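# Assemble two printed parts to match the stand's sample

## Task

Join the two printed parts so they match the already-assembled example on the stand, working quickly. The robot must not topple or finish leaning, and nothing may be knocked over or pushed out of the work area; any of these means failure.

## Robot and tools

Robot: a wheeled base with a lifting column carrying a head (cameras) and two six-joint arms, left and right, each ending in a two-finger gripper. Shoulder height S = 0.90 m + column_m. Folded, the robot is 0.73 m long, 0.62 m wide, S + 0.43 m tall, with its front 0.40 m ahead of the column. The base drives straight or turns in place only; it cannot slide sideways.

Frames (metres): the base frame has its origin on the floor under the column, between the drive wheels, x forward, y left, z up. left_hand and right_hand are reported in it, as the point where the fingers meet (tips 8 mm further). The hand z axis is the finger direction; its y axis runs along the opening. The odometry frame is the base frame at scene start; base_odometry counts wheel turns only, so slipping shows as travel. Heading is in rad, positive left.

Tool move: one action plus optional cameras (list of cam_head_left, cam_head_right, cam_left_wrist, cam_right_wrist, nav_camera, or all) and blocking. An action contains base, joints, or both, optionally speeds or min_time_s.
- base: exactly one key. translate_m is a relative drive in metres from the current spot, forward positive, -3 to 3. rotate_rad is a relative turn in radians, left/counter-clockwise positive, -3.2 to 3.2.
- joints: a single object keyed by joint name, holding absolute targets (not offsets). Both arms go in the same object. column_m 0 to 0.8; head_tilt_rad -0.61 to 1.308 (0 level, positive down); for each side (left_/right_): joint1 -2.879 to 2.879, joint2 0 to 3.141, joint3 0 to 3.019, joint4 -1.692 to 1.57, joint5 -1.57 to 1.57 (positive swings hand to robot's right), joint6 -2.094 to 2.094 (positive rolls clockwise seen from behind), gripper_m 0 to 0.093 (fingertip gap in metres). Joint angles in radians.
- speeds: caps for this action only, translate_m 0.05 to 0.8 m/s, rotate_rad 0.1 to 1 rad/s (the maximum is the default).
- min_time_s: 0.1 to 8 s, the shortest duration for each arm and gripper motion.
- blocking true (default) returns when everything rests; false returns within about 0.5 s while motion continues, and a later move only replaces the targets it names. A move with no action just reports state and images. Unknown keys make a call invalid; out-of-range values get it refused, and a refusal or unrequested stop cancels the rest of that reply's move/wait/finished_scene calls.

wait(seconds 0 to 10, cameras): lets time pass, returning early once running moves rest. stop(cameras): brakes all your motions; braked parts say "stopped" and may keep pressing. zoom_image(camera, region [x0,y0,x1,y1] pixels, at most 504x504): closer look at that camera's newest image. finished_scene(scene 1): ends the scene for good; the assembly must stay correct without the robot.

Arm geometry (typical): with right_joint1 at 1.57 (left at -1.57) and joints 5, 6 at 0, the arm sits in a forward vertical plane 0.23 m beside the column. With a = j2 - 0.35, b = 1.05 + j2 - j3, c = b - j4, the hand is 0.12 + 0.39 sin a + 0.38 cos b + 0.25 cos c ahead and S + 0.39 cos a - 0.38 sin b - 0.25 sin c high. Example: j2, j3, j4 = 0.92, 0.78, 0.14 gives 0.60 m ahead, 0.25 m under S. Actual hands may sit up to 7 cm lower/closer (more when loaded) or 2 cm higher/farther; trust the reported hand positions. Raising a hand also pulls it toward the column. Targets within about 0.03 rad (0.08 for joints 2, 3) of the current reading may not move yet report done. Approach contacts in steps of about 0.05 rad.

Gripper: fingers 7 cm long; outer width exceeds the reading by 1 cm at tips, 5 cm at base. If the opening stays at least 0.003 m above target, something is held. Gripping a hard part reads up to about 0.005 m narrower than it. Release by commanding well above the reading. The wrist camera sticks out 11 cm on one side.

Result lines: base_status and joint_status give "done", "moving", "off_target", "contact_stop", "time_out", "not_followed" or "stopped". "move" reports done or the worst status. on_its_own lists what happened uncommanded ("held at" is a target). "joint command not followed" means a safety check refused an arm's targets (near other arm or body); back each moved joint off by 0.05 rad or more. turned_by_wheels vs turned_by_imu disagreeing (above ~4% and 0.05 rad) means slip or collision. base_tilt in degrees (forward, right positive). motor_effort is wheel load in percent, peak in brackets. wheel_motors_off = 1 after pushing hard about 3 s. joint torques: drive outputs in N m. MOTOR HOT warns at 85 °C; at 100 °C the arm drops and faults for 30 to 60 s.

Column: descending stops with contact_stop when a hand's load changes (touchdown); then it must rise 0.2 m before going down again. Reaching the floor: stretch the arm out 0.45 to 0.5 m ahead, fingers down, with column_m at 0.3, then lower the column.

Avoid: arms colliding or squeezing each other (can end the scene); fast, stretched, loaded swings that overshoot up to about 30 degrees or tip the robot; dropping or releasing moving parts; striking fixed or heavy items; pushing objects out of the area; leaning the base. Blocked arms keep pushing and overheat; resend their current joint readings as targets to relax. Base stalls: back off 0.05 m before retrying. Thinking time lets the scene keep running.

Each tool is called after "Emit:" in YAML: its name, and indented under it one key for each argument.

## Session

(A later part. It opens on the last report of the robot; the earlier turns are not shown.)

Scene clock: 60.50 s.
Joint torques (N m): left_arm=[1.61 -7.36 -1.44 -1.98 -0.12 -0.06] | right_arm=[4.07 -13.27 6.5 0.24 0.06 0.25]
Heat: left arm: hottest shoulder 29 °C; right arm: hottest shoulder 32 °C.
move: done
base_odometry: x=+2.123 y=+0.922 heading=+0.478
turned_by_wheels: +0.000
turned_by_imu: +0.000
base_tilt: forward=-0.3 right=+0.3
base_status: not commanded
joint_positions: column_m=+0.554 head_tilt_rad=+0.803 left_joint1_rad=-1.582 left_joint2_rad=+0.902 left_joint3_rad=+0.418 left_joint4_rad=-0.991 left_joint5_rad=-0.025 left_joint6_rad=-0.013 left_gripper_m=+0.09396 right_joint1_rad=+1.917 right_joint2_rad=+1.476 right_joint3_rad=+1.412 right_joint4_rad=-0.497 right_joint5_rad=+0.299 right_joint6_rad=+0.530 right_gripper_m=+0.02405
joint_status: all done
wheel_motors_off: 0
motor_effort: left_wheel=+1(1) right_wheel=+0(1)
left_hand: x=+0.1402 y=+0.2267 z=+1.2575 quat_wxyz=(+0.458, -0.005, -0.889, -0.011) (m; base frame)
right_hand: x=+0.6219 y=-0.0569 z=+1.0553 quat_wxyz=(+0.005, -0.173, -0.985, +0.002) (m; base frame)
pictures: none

Emit:
move:
  joints: {"column_m": 0.509}
  cameras: ["cam_right_wrist", "cam_head_left", "cam_head_right"]

Emit:
zoom_image:
  camera: "cam_head_left"
  region: [565, 120, 665, 220]

Emit:
zoom_image:
  camera: "cam_head_right"
  region: [470, 120, 570, 220]

Emit:
zoom_image:
  camera: "cam_right_wrist"
  region: [230, 220, 380, 370]

Scene clock: 62.27 s.
Joint torques (N m): left_arm=[1.67 -7.36 -1.46 -1.96 -0.12 -0.06] | right_arm=[4.13 -13.39 6.49 0.24 0.06 0.25]
Heat: left arm: hottest shoulder 29 °C; right arm: hottest shoulder 32 °C.
move: done
base_odometry: x=+2.123 y=+0.922 heading=+0.478
turned_by_wheels: +0.000
turned_by_imu: +0.000
base_tilt: forward=-0.3 right=+0.4
base_status: not commanded
joint_positions: column_m=+0.509 head_tilt_rad=+0.803 left_joint1_rad=-1.582 left_joint2_rad=+0.902 left_joint3_rad=+0.418 left_joint4_rad=-0.991 left_joint5_rad=-0.025 left_joint6_rad=-0.013 left_gripper_m=+0.09396 right_joint1_rad=+1.917 right_joint2_rad=+1.477 right_joint3_rad=+1.412 right_joint4_rad=-0.497 right_joint5_rad=+0.299 right_joint6_rad=+0.530 right_gripper_m=+0.02405
joint_status: all done
wheel_motors_off: 0
motor_effort: left_wheel=-1(2) right_wheel=+0(1)
left_hand: x=+0.1402 y=+0.2267 z=+1.2127 quat_wxyz=(+0.458, -0.005, -0.889, -0.011) (m; base frame)
right_hand: x=+0.6216 y=-0.0569 z=+1.0101 quat_wxyz=(+0.005, -0.173, -0.985, +0.002) (m; base frame)
pictures: cam_head_left, cam_head_right, cam_right_wrist
camera_calibration:
cam_head_left: T_world_to_cam=[[0.0974988, -0.99228, -0.0766412, 0.16406], [-0.75013, -0.0226594, -0.660902, 1.02466], [0.654063, 0.121928, -0.746549, 1.01263], [0, 0, 0, 1]] pos_world=[0.0903051, 0.0625429, 1.44575]
cam_head_right: T_world_to_cam=[[0.100786, -0.992046, -0.0754157, 0.0426315], [-0.749979, -0.0259474, -0.660953, 1.02456], [0.653739, 0.123175, -0.746628, 1.01267], [0, 0, 0, 1]] pos_world=[0.10208, -0.055858, 1.43648]
cam_right_wrist: T_world_to_cam=[[-0.338613, -0.94061, 0.0243879, 0.130014], [-0.762966, 0.289646, 0.577917, -0.0864377], [-0.550658, 0.177083, -0.815731, 1.30228], [0, 0, 0, 1]] pos_world=[0.695188, -0.0832835, 1.1091]

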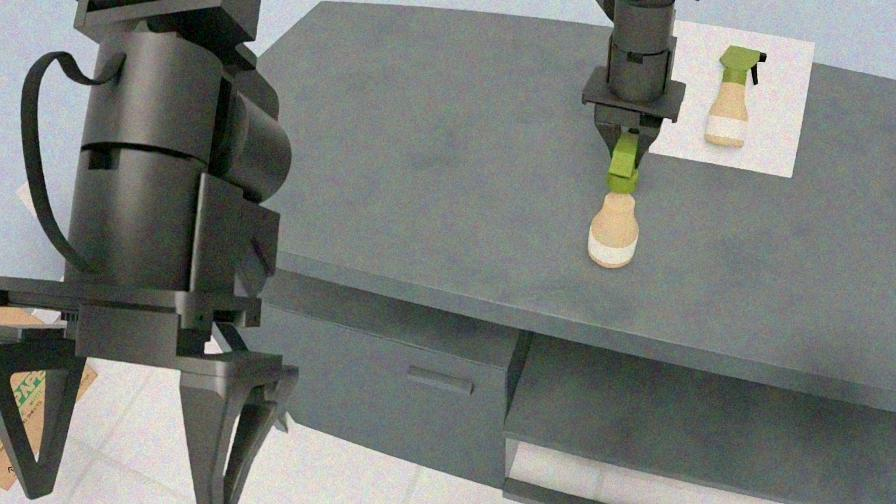

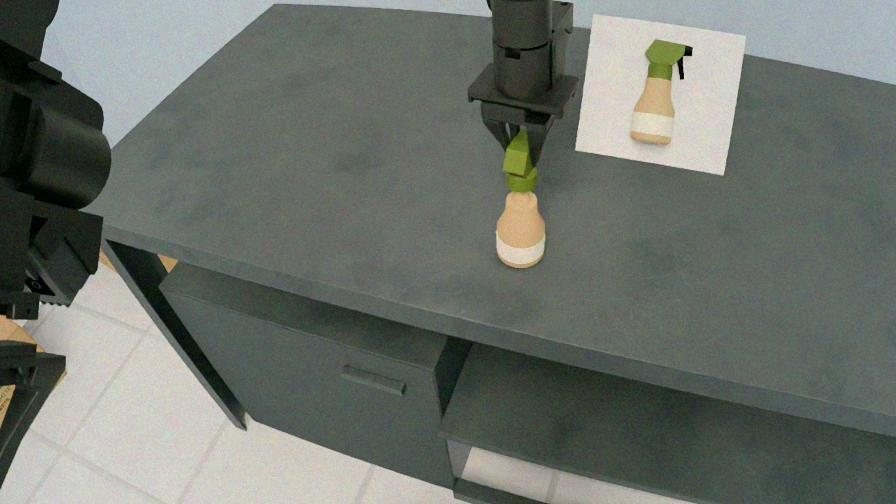

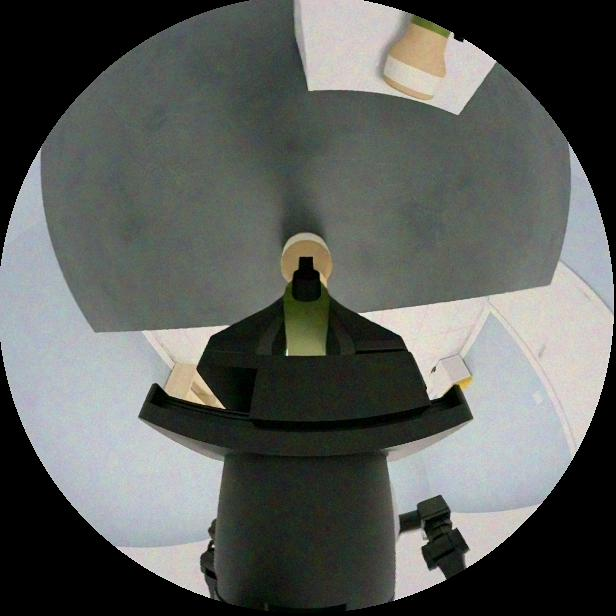

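Scaled by 5.040.

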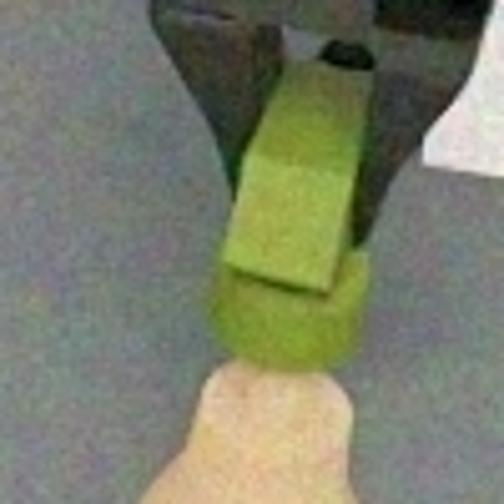

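Scaled by 5.040.

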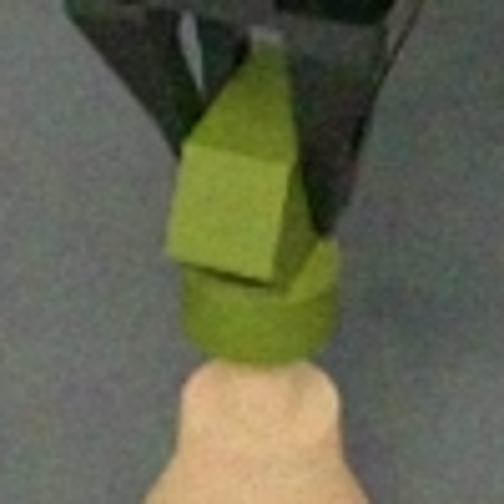

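Scaled by 3.360 from the camera's 616x616 image, which has a finer 880x880 frame.

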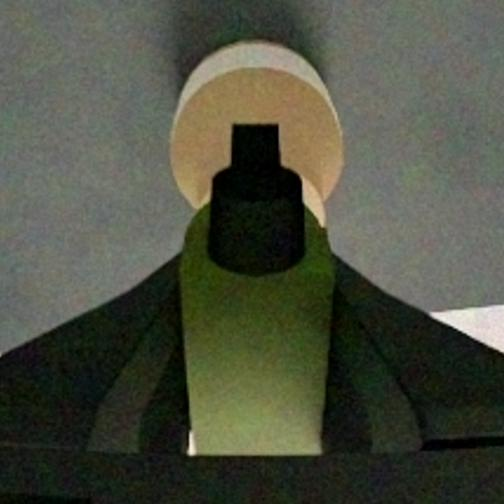

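Emit:
move:
  joints: {"column_m": 0.498}
  cameras: ["cam_right_wrist", "cam_head_left", "cam_head_right"]

Emit:
zoom_image:
  camera: "cam_head_left"
  region: [565, 120, 665, 220]

Emit:
zoom_image:
  camera: "cam_head_right"
  region: [470, 120, 570, 220]

Scene clock: 64.90 s.
Joint torques (N m): left_arm=[1.61 -7.3 -1.44 -1.96 -0.12 -0.06] | right_arm=[4.13 -13.45 6.48 0.24 0.06 0.25]
Heat: left arm: hottest shoulder 29 °C; right arm: hottest shoulder 32 °C.
move: done
base_odometry: x=+2.123 y=+0.922 heading=+0.478
turned_by_wheels: +0.000
turned_by_imu: +0.000
base_tilt: forward=-0.3 right=+0.4
base_status: not commanded
joint_positions: column_m=+0.498 head_tilt_rad=+0.803 left_joint1_rad=-1.582 left_joint2_rad=+0.902 left_joint3_rad=+0.418 left_joint4_rad=-0.991 left_joint5_rad=-0.025 left_joint6_rad=-0.013 left_gripper_m=+0.09396 right_joint1_rad=+1.917 right_joint2_rad=+1.478 right_joint3_rad=+1.412 right_joint4_rad=-0.497 right_joint5_rad=+0.299 right_joint6_rad=+0.530 right_gripper_m=+0.02405
joint_status: all done
wheel_motors_off: 0
motor_effort: left_wheel=+1(1) right_wheel=+0(1)
left_hand: x=+0.1402 y=+0.2267 z=+1.2017 quat_wxyz=(+0.458, -0.005, -0.889, -0.011) (m; base frame)
right_hand: x=+0.6211 y=-0.0568 z=+0.9986 quat_wxyz=(+0.006, -0.173, -0.985, +0.002) (m; base frame)
pictures: cam_head_left, cam_head_right, cam_right_wrist
camera_calibration:
cam_head_left: T_world_to_cam=[[0.0974988, -0.99228, -0.0766412, 0.163217], [-0.75013, -0.0226594, -0.660902, 1.01739], [0.654063, 0.121928, -0.746549, 1.00442], [0, 0, 0, 1]] pos_world=[0.0903051, 0.0625429, 1.43475]
cam_head_right: T_world_to_cam=[[0.100786, -0.992046, -0.0754157, 0.0418019], [-0.749979, -0.0259474, -0.660953, 1.01729], [0.653739, 0.123175, -0.746628, 1.00445], [0, 0, 0, 1]] pos_world=[0.10208, -0.055858, 1.42548]
cam_right_wrist: T_world_to_cam=[[-0.338197, -0.940744, 0.0249717, 0.129315], [-0.762424, 0.289453, 0.578728, -0.0813494], [-0.551663, 0.176685, -0.815138, 1.2926], [0, 0, 0, 1]] pos_world=[0.694788, -0.083183, 1.09749]

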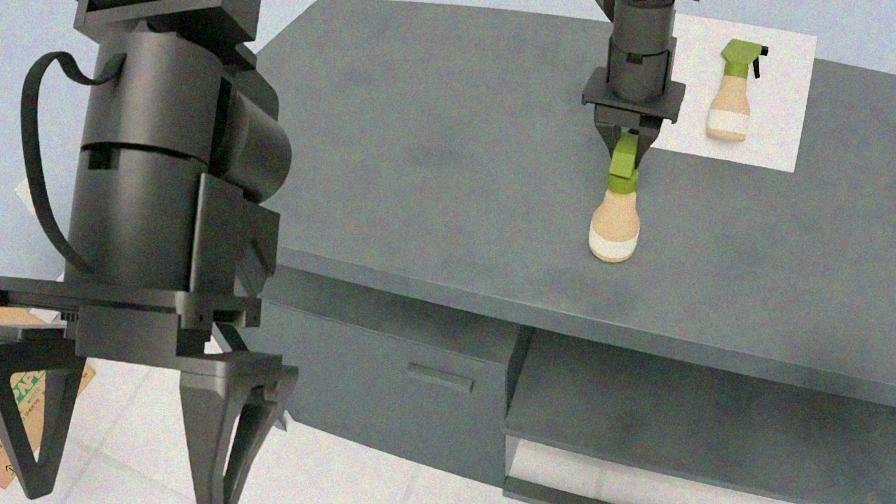

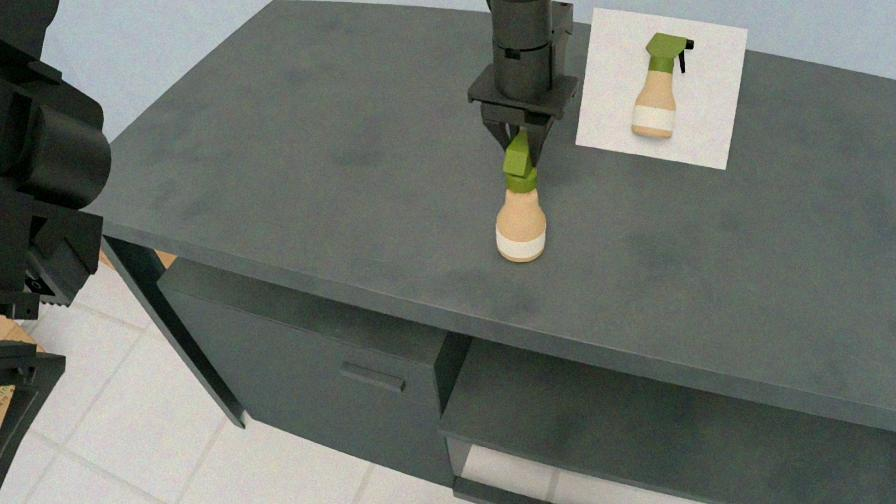

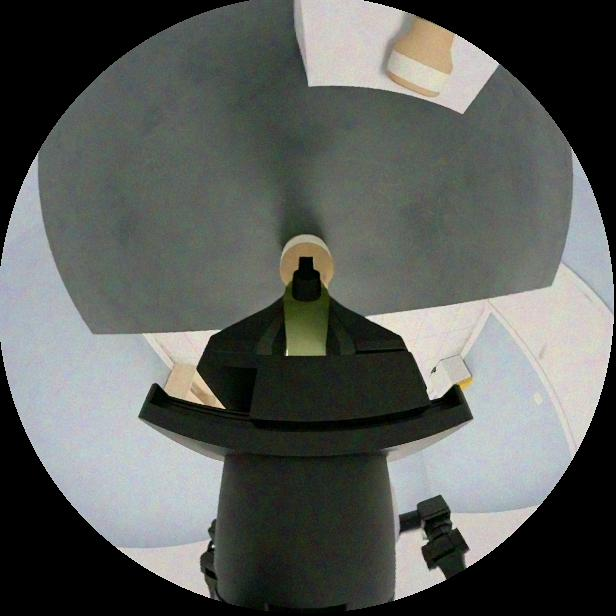

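Scaled by 5.040.

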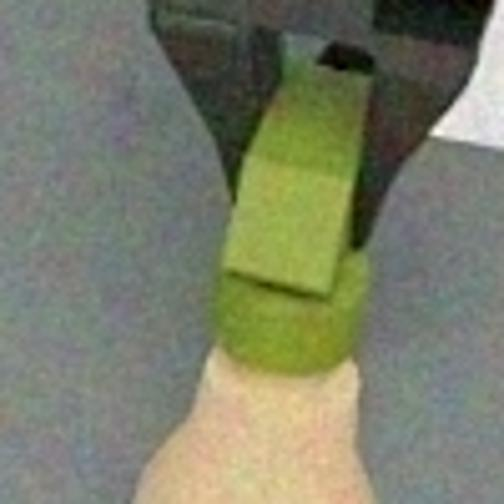

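Scaled by 5.040.

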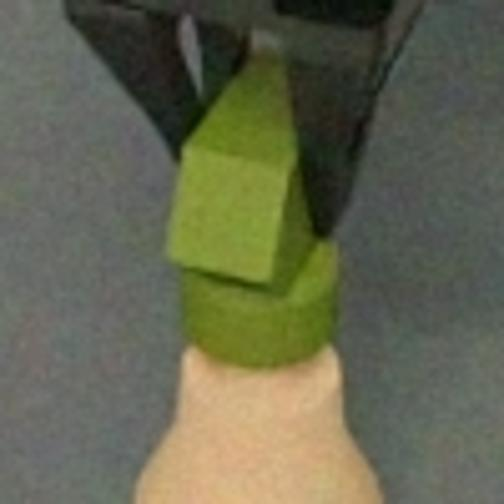

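Emit:
move:
  joints: {"column_m": 0.491}
  cameras: ["cam_right_wrist", "cam_head_left", "cam_head_right"]

Emit:
zoom_image:
  camera: "cam_head_left"
  region: [565, 120, 665, 220]

Emit:
zoom_image:
  camera: "cam_head_right"
  region: [470, 120, 570, 220]

Scene clock: 66.77 s.
Joint torques (N m): left_arm=[1.61 -7.3 -1.44 -1.98 -0.12 -0.06] | right_arm=[4.13 -13.51 6.46 0.28 0.06 0.25]
Heat: left arm: hottest shoulder 29 °C; right arm: hottest shoulder 32 °C.
move: done
base_odometry: x=+2.123 y=+0.922 heading=+0.478
turned_by_wheels: +0.000
turned_by_imu: +0.000
base_tilt: forward=-0.3 right=+0.4
base_status: not commanded
joint_positions: column_m=+0.491 head_tilt_rad=+0.803 left_joint1_rad=-1.582 left_joint2_rad=+0.902 left_joint3_rad=+0.418 left_joint4_rad=-0.991 left_joint5_rad=-0.025 left_joint6_rad=-0.013 left_gripper_m=+0.09396 right_joint1_rad=+1.917 right_joint2_rad=+1.479 right_joint3_rad=+1.412 right_joint4_rad=-0.499 right_joint5_rad=+0.299 right_joint6_rad=+0.530 right_gripper_m=+0.02405
joint_status: all done
wheel_motors_off: 0
motor_effort: left_wheel=+0(1) right_wheel=-1(1)
left_hand: x=+0.1402 y=+0.2267 z=+1.1947 quat_wxyz=(+0.458, -0.005, -0.889, -0.011) (m; base frame)
right_hand: x=+0.6205 y=-0.0568 z=+0.9912 quat_wxyz=(+0.007, -0.173, -0.985, +0.003) (m; base frame)
pictures: cam_head_left, cam_head_right, cam_right_wrist
camera_calibration:
cam_head_left: T_world_to_cam=[[0.0974988, -0.99228, -0.0766412, 0.16268], [-0.75013, -0.0226594, -0.660902, 1.01276], [0.654063, 0.121928, -0.746549, 0.999197], [0, 0, 0, 1]] pos_world=[0.0903051, 0.0625429, 1.42775]
cam_head_right: T_world_to_cam=[[0.100786, -0.992046, -0.0754157, 0.041274], [-0.749979, -0.0259474, -0.660953, 1.01266], [0.653739, 0.123175, -0.746628, 0.999227], [0, 0, 0, 1]] pos_world=[0.10208, -0.055858, 1.41848]
cam_right_wrist: T_world_to_cam=[[-0.337692, -0.940902, 0.0258257, 0.128167], [-0.761562, 0.289246, 0.579965, -0.0793063], [-0.553161, 0.176182, -0.814232, 1.28625], [0, 0, 0, 1]] pos_world=[0.694389, -0.0830825, 1.08999]

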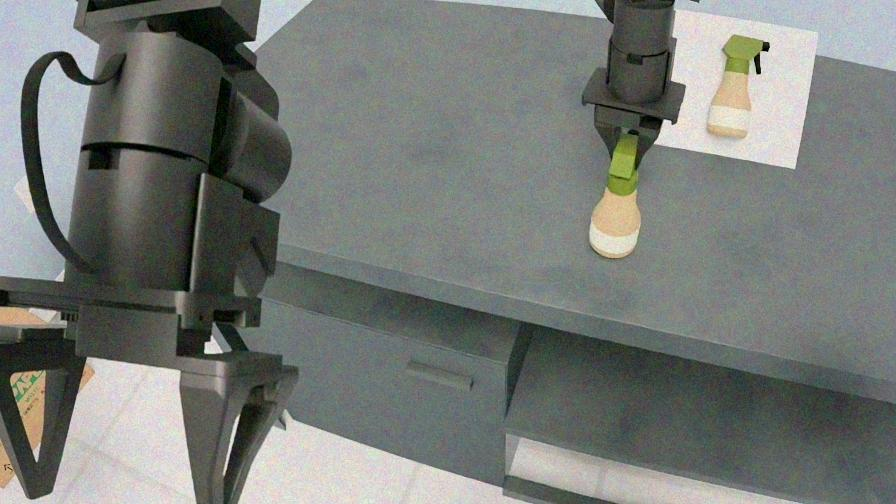

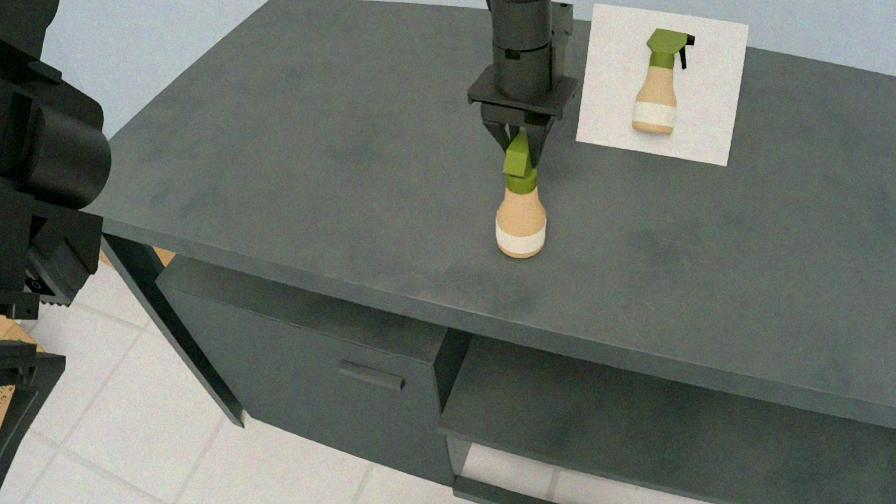

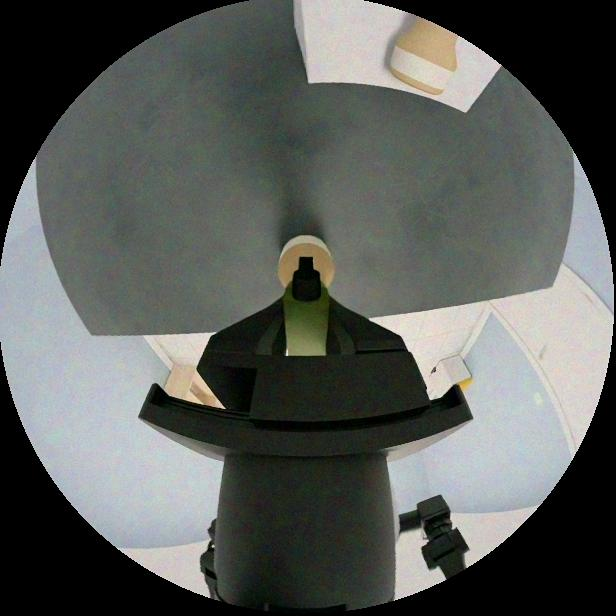

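Scaled by 5.040.

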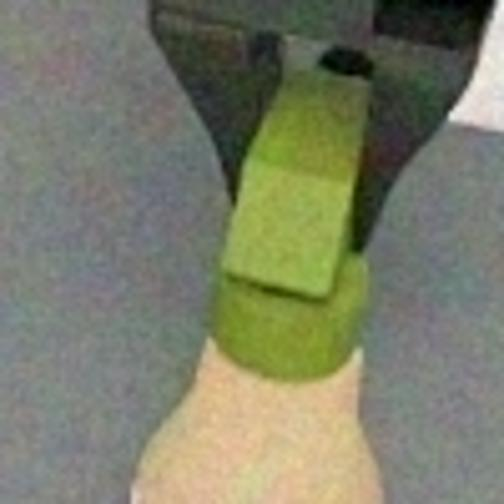

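Scaled by 5.040.

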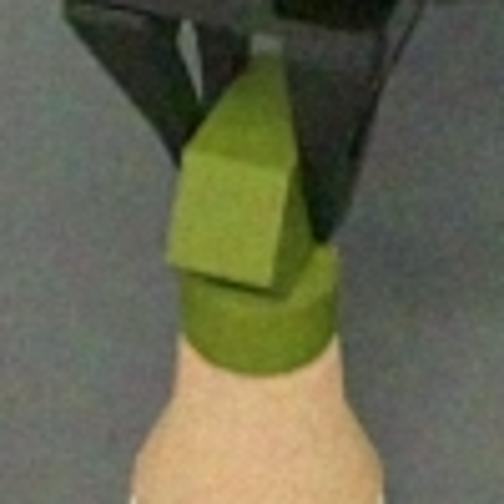

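Emit:
move:
  joints: {"column_m": 0.484}
  cameras: ["cam_right_wrist", "cam_head_left", "cam_head_right"]

Emit:
zoom_image:
  camera: "cam_head_left"
  region: [565, 120, 665, 220]

Emit:
zoom_image:
  camera: "cam_head_right"
  region: [470, 120, 570, 220]

Scene clock: 68.03 s.
Joint torques (N m): left_arm=[1.61 -7.47 -1.5 -1.98 -0.12 -0.06] | right_arm=[4.07 -12.98 6.53 0.66 0.06 0.25]
Heat: left arm: hottest shoulder 29 °C; right arm: hottest shoulder 32 °C.
move: done
base_odometry: x=+2.123 y=+0.922 heading=+0.478
turned_by_wheels: +0.000
turned_by_imu: +0.000
base_tilt: forward=-0.3 right=+0.4
base_status: not commanded
joint_positions: column_m=+0.484 head_tilt_rad=+0.803 left_joint1_rad=-1.582 left_joint2_rad=+0.902 left_joint3_rad=+0.418 left_joint4_rad=-0.991 left_joint5_rad=-0.025 left_joint6_rad=-0.013 left_gripper_m=+0.09396 right_joint1_rad=+1.917 right_joint2_rad=+1.473 right_joint3_rad=+1.412 right_joint4_rad=-0.507 right_joint5_rad=+0.299 right_joint6_rad=+0.530 right_gripper_m=+0.02405
joint_status: all done
wheel_motors_off: 0
motor_effort: left_wheel=+0(1) right_wheel=+0(1)
left_hand: x=+0.1402 y=+0.2267 z=+1.1877 quat_wxyz=(+0.458, -0.005, -0.889, -0.011) (m; base frame)
right_hand: x=+0.6212 y=-0.0577 z=+0.9874 quat_wxyz=(+0.008, -0.173, -0.985, +0.003) (m; base frame)
pictures: cam_head_left, cam_head_right, cam_right_wrist
camera_calibration:
cam_head_left: T_world_to_cam=[[0.0974934, -0.99228, -0.076646, 0.162151], [-0.750131, -0.0226523, -0.660901, 1.00813], [0.654063, 0.121928, -0.746549, 0.993971], [0, 0, 0, 1]] pos_world=[0.0903051, 0.0625428, 1.42075]
cam_head_right: T_world_to_cam=[[0.10078, -0.992046, -0.0754204, 0.0407534], [-0.749979, -0.0259402, -0.660952, 1.00803], [0.653739, 0.123175, -0.746628, 0.994], [0, 0, 0, 1]] pos_world=[0.10208, -0.055858, 1.41148]
cam_right_wrist: T_world_to_cam=[[-0.336972, -0.94113, 0.0269214, 0.126111], [-0.760512, 0.288936, 0.581496, -0.0785454], [-0.555042, 0.175474, -0.813103, 1.28374], [0, 0, 0, 1]] pos_world=[0.69529, -0.0838816, 1.08609]

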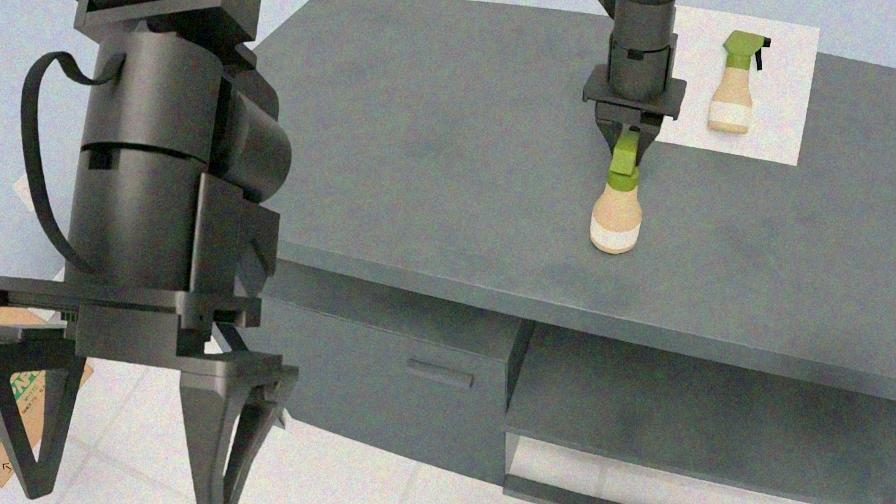

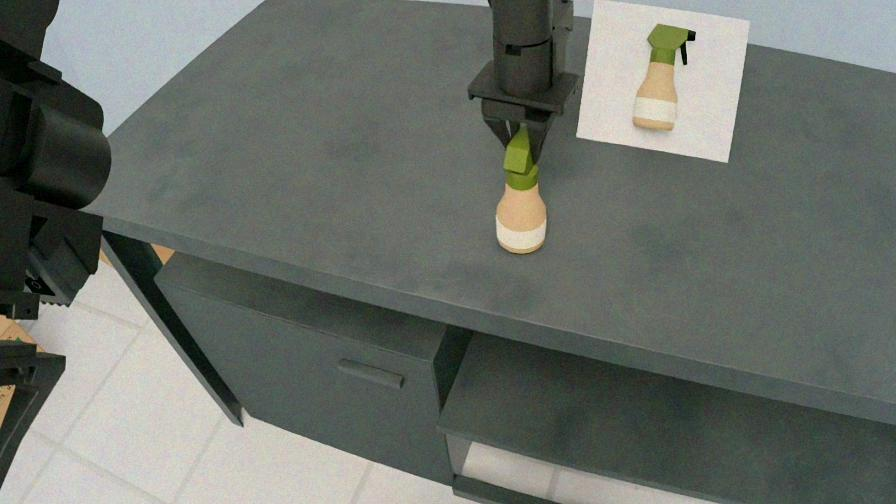

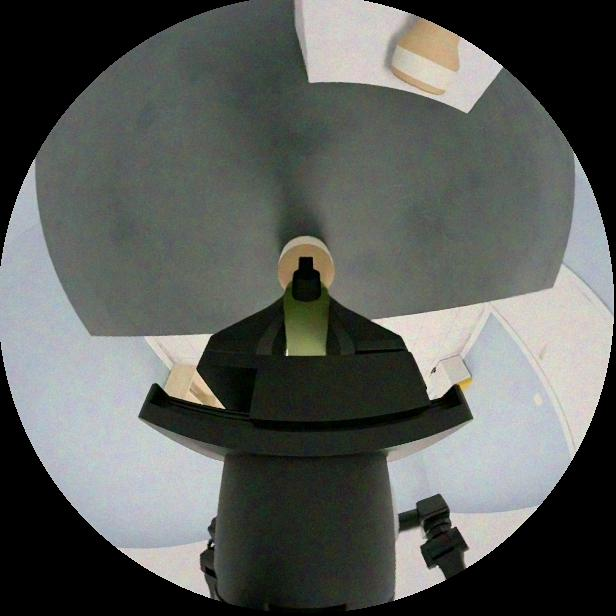

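Scaled by 5.040.

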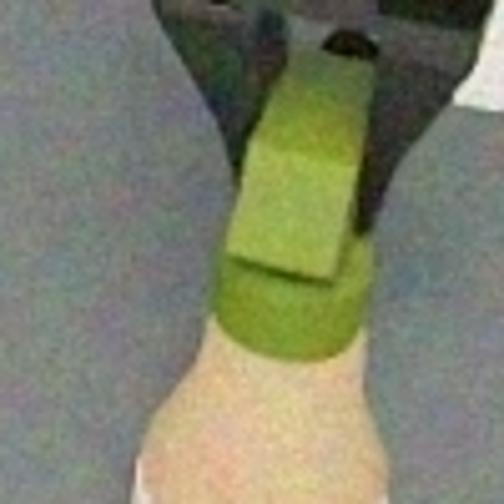

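Scaled by 5.040.

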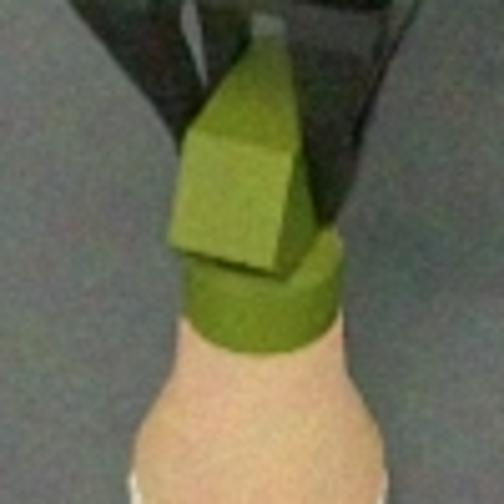

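Emit:
move:
  joints: {"column_m": 0.476}
  cameras: ["cam_head_left", "cam_head_right"]

Emit:
zoom_image:
  camera: "cam_head_left"
  region: [565, 120, 705, 260]

Emit:
zoom_image:
  camera: "cam_head_right"
  region: [470, 120, 610, 260]

Emit:
zoom_image:
  camera: "cam_head_right"
  region: [600, 0, 740, 140]

Scene clock: 69.23 s.
Joint torques (N m): left_arm=[1.67 -7.36 -1.43 -1.98 -0.12 -0.05] | right_arm=[3.96 -11.93 6.61 1.36 0.15 0.25]
Heat: left arm: hottest shoulder 29 °C; right arm: hottest shoulder 32 °C.
move: done
base_odometry: x=+2.123 y=+0.922 heading=+0.478
turned_by_wheels: +0.000
turned_by_imu: +0.000
base_tilt: forward=-0.3 right=+0.4
base_status: not commanded
joint_positions: column_m=+0.476 head_tilt_rad=+0.803 left_joint1_rad=-1.582 left_joint2_rad=+0.902 left_joint3_rad=+0.418 left_joint4_rad=-0.991 left_joint5_rad=-0.025 left_joint6_rad=-0.013 left_gripper_m=+0.09396 right_joint1_rad=+1.918 right_joint2_rad=+1.457 right_joint3_rad=+1.412 right_joint4_rad=-0.523 right_joint5_rad=+0.296 right_joint6_rad=+0.530 right_gripper_m=+0.02405
joint_status: all done
wheel_motors_off: 0
motor_effort: left_wheel=+1(1) right_wheel=+1(1)
left_hand: x=+0.1402 y=+0.2267 z=+1.1797 quat_wxyz=(+0.458, -0.005, -0.889, -0.011) (m; base frame)
right_hand: x=+0.6238 y=-0.0587 z=+0.9872 quat_wxyz=(+0.008, -0.172, -0.985, +0.002) (m; base frame)
pictures: cam_head_left, cam_head_right
camera_calibration:
cam_head_left: T_world_to_cam=[[0.0974934, -0.99228, -0.076646, 0.161538], [-0.750131, -0.0226523, -0.660901, 1.00285], [0.654063, 0.121928, -0.746549, 0.987998], [0, 0, 0, 1]] pos_world=[0.0903051, 0.0625428, 1.41275]
cam_head_right: T_world_to_cam=[[0.10078, -0.992046, -0.0754204, 0.04015], [-0.749979, -0.0259402, -0.660952, 1.00274], [0.653739, 0.123175, -0.746628, 0.988027], [0, 0, 0, 1]] pos_world=[0.10208, -0.055858, 1.40348]

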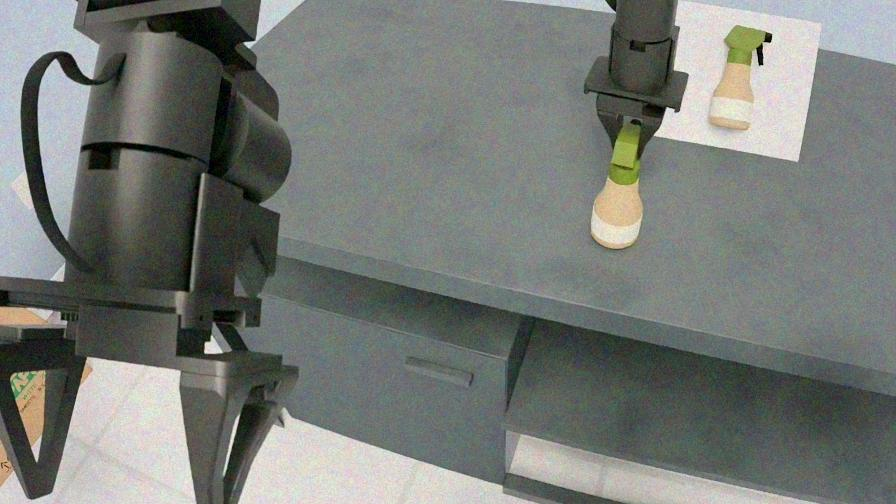

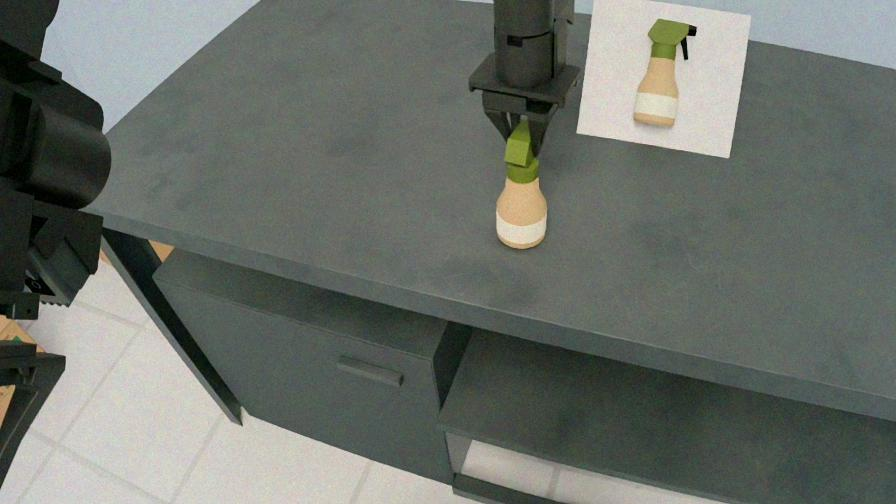

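Scaled by 3.600.

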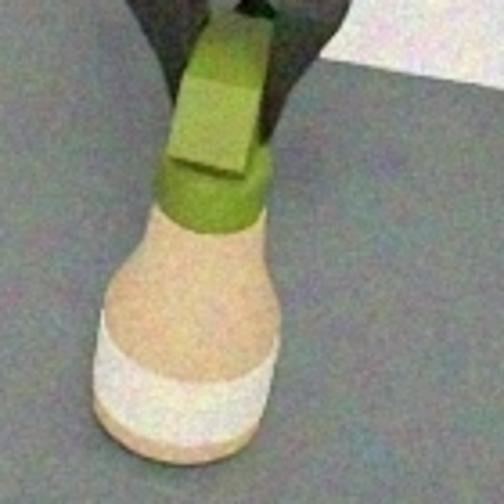

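Scaled by 3.600.

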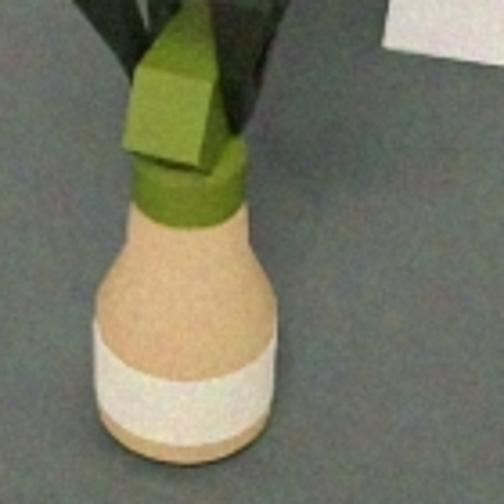

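Scaled by 3.600.

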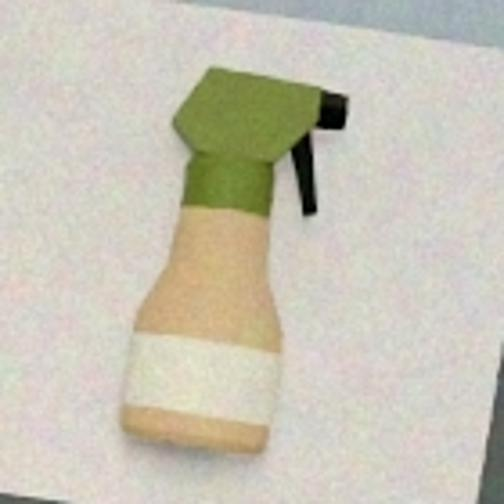

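Emit:
move:
  joints: {"column_m": 0.485}

Emit:
move:
  joints: {"right_gripper_m": 0.06}
  min_time_s: 1.5
  cameras: ["cam_head_left", "cam_head_right", "cam_right_wrist"]

Emit:
zoom_image:
  camera: "cam_head_left"
  region: [565, 120, 705, 260]

Emit:
zoom_image:
  camera: "cam_head_right"
  region: [470, 120, 610, 260]

Scene clock: 70.50 s.
Joint torques (N m): left_arm=[1.67 -7.47 -1.43 -1.96 -0.12 -0.06] | right_arm=[4.07 -12.86 6.52 1.09 0.06 0.25]
Heat: left arm: hottest shoulder 29 °C; right arm: hottest shoulder 32 °C.
move: done
base_odometry: x=+2.123 y=+0.922 heading=+0.478
turned_by_wheels: +0.000
turned_by_imu: +0.000
base_tilt: forward=-0.3 right=+0.4
base_status: not commanded
joint_positions: column_m=+0.485 head_tilt_rad=+0.803 left_joint1_rad=-1.582 left_joint2_rad=+0.902 left_joint3_rad=+0.418 left_joint4_rad=-0.991 left_joint5_rad=-0.025 left_joint6_rad=-0.013 left_gripper_m=+0.09396 right_joint1_rad=+1.917 right_joint2_rad=+1.471 right_joint3_rad=+1.412 right_joint4_rad=-0.517 right_joint5_rad=+0.299 right_joint6_rad=+0.531 right_gripper_m=+0.02405
joint_status: all done
wheel_motors_off: 0
motor_effort: left_wheel=+0(1) right_wheel=+0(1)
left_hand: x=+0.1402 y=+0.2267 z=+1.1885 quat_wxyz=(+0.458, -0.005, -0.889, -0.011) (m; base frame)
right_hand: x=+0.6197 y=-0.0582 z=+0.9893 quat_wxyz=(+0.011, -0.172, -0.985, +0.004) (m; base frame)
pictures: none

Scene clock: 72.30 s.
Joint torques (N m): left_arm=[1.73 -7.47 -1.46 -1.99 -0.12 -0.06] | right_arm=[4.07 -12.86 6.52 1.1 0.05 0.25]
Heat: left arm: hottest shoulder 29 °C; right arm: hottest shoulder 32 °C.
move: done
base_odometry: x=+2.123 y=+0.922 heading=+0.478
turned_by_wheels: +0.000
turned_by_imu: +0.000
base_tilt: forward=-0.3 right=+0.4
base_status: not commanded
joint_positions: column_m=+0.485 head_tilt_rad=+0.803 left_joint1_rad=-1.582 left_joint2_rad=+0.902 left_joint3_rad=+0.418 left_joint4_rad=-0.991 left_joint5_rad=-0.025 left_joint6_rad=-0.013 left_gripper_m=+0.09396 right_joint1_rad=+1.917 right_joint2_rad=+1.471 right_joint3_rad=+1.412 right_joint4_rad=-0.517 right_joint5_rad=+0.299 right_joint6_rad=+0.531 right_gripper_m=+0.05990
joint_status: all done
wheel_motors_off: 0
motor_effort: left_wheel=+0(2) right_wheel=+1(1)
left_hand: x=+0.1402 y=+0.2267 z=+1.1885 quat_wxyz=(+0.458, -0.005, -0.889, -0.011) (m; base frame)
right_hand: x=+0.6197 y=-0.0582 z=+0.9893 quat_wxyz=(+0.011, -0.172, -0.985, +0.004) (m; base frame)
pictures: cam_head_left, cam_head_right, cam_right_wrist
camera_calibration:
cam_head_left: T_world_to_cam=[[0.0974934, -0.99228, -0.076646, 0.16222], [-0.750131, -0.0226523, -0.660901, 1.00873], [0.654063, 0.121928, -0.746549, 0.994643], [0, 0, 0, 1]] pos_world=[0.0903051, 0.0625428, 1.42165]
cam_head_right: T_world_to_cam=[[0.10078, -0.992046, -0.0754204, 0.0408137], [-0.749979, -0.0259402, -0.660952, 1.00856], [0.653739, 0.123175, -0.746628, 0.994598], [0, 0, 0, 1]] pos_world=[0.10208, -0.055858, 1.41228]
cam_right_wrist: T_world_to_cam=[[-0.334902, -0.941748, 0.0308401, 0.11981], [-0.756679, 0.288304, 0.586786, -0.0882077], [-0.561496, 0.173179, -0.809155, 1.28445], [0, 0, 0, 1]] pos_world=[0.694593, -0.0841793, 1.08738]

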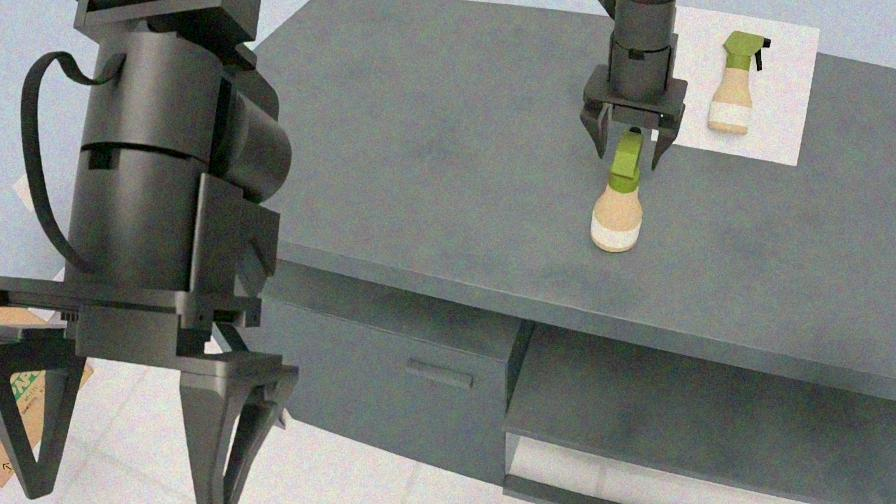

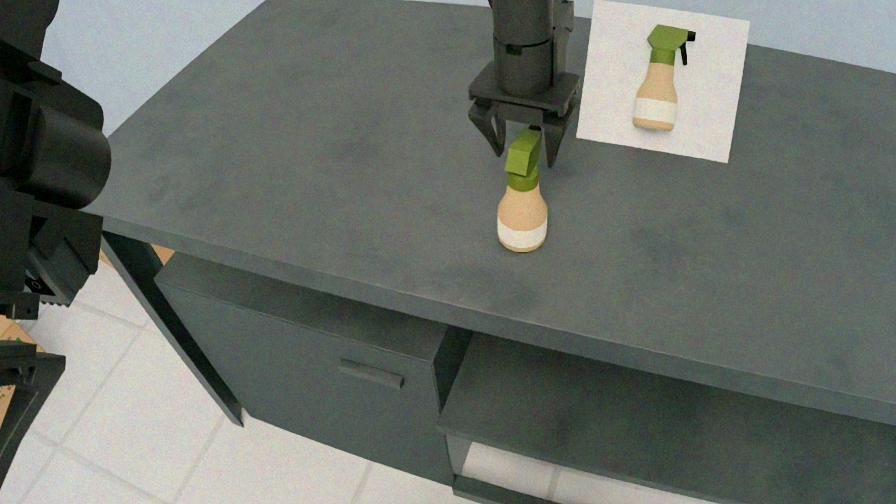

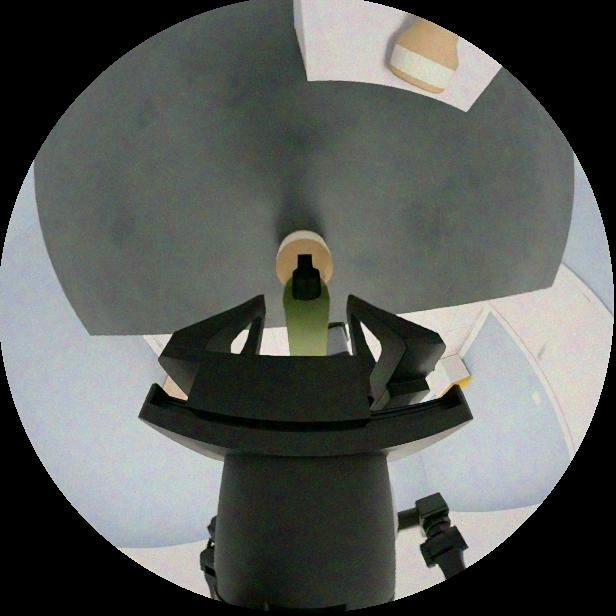

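Scaled by 3.600.

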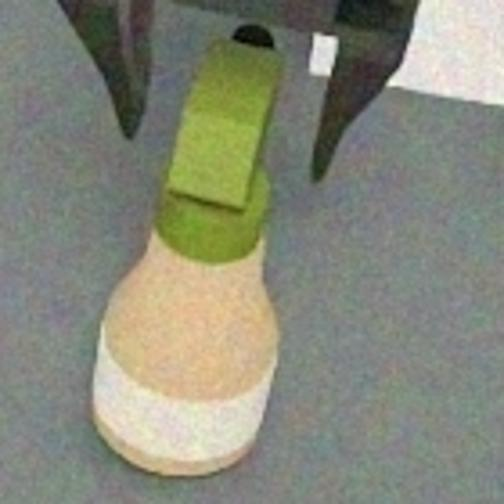

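Scaled by 3.600.

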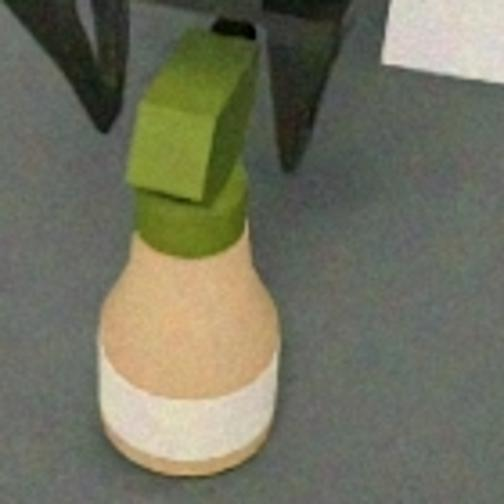

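Emit:
move:
  joints: {"column_m": 0.6}
  cameras: ["cam_head_left", "cam_head_right", "cam_right_wrist"]

Emit:
zoom_image:
  camera: "cam_head_right"
  region: [450, 180, 590, 320]

Emit:
zoom_image:
  camera: "cam_right_wrist"
  region: [240, 180, 380, 320]

Scene clock: 74.77 s.
Joint torques (N m): left_arm=[1.67 -7.36 -1.43 -1.98 -0.12 -0.05] | right_arm=[4.13 -13.22 6.48 1.07 0.06 0.25]
Heat: left arm: hottest shoulder 29 °C; right arm: hottest shoulder 32 °C.
move: done
base_odometry: x=+2.123 y=+0.922 heading=+0.478
turned_by_wheels: +0.000
turned_by_imu: +0.000
base_tilt: forward=-0.2 right=+0.4
base_status: not commanded
joint_positions: column_m=+0.600 head_tilt_rad=+0.803 left_joint1_rad=-1.582 left_joint2_rad=+0.902 left_joint3_rad=+0.418 left_joint4_rad=-0.991 left_joint5_rad=-0.025 left_joint6_rad=-0.013 left_gripper_m=+0.09396 right_joint1_rad=+1.917 right_joint2_rad=+1.476 right_joint3_rad=+1.412 right_joint4_rad=-0.517 right_joint5_rad=+0.299 right_joint6_rad=+0.531 right_gripper_m=+0.05990
joint_status: all done
wheel_motors_off: 0
motor_effort: left_wheel=+1(1) right_wheel=+0(1)
left_hand: x=+0.1402 y=+0.2267 z=+1.3035 quat_wxyz=(+0.458, -0.005, -0.889, -0.011) (m; base frame)
right_hand: x=+0.6176 y=-0.0579 z=+1.1018 quat_wxyz=(+0.013, -0.171, -0.985, +0.005) (m; base frame)
pictures: cam_head_left, cam_head_right, cam_right_wrist
camera_calibration:
cam_head_left: T_world_to_cam=[[0.0974934, -0.99228, -0.076646, 0.171034], [-0.750131, -0.0226523, -0.660901, 1.08473], [0.654063, 0.121928, -0.746549, 1.0805], [0, 0, 0, 1]] pos_world=[0.0903051, 0.0625428, 1.53665]
cam_head_right: T_world_to_cam=[[0.10078, -0.992046, -0.0754204, 0.049487], [-0.749979, -0.0259402, -0.660952, 1.08457], [0.653739, 0.123175, -0.746628, 1.08046], [0, 0, 0, 1]] pos_world=[0.10208, -0.055858, 1.52728]
cam_right_wrist: T_world_to_cam=[[-0.333361, -0.942215, 0.0331739, 0.112442], [-0.75433, 0.287663, 0.590115, -0.161176], [-0.565558, 0.171697, -0.806637, 1.37385], [0, 0, 0, 1]] pos_world=[0.692896, -0.0835776, 1.19958]

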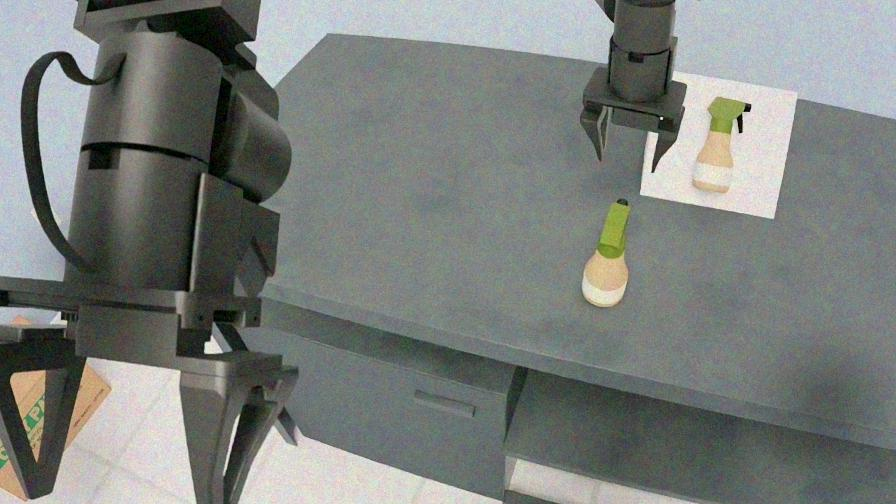

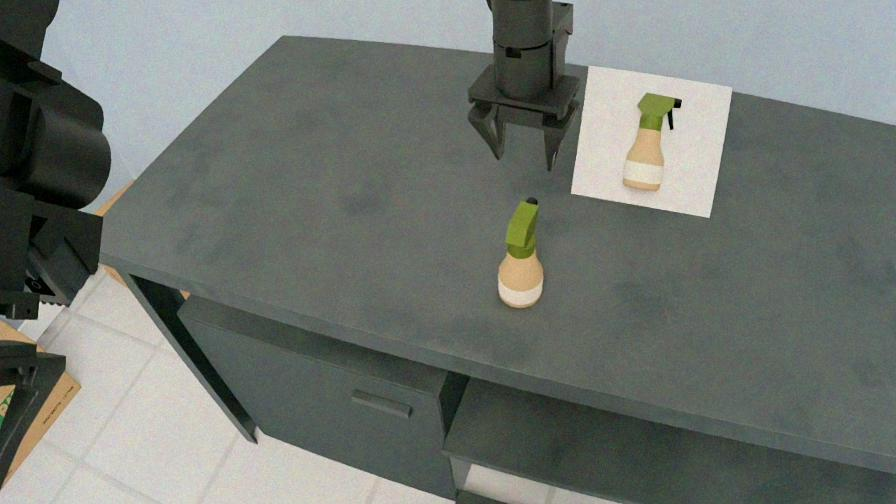

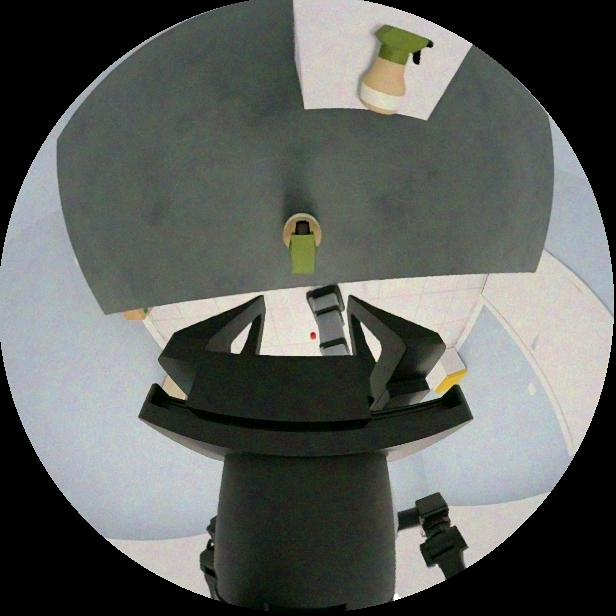

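Scaled by 3.600.

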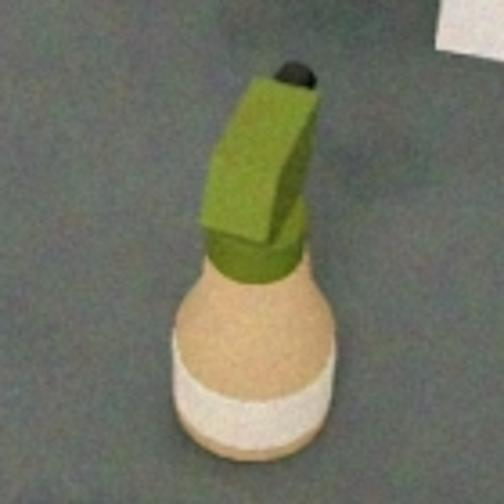

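Scaled by 3.600 from the camera's 616x616 image, which has a finer 880x880 frame.

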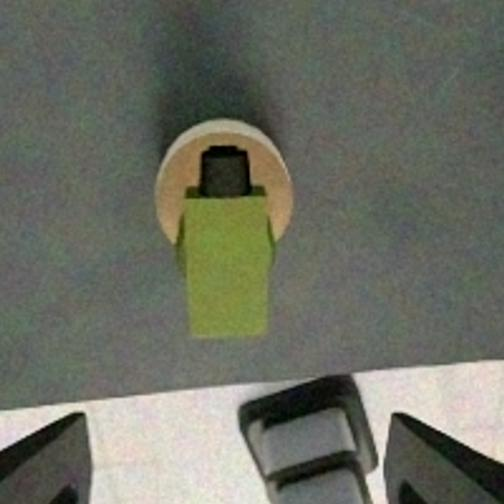

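Emit:
finished_scene:

The scene is finished: the task was done.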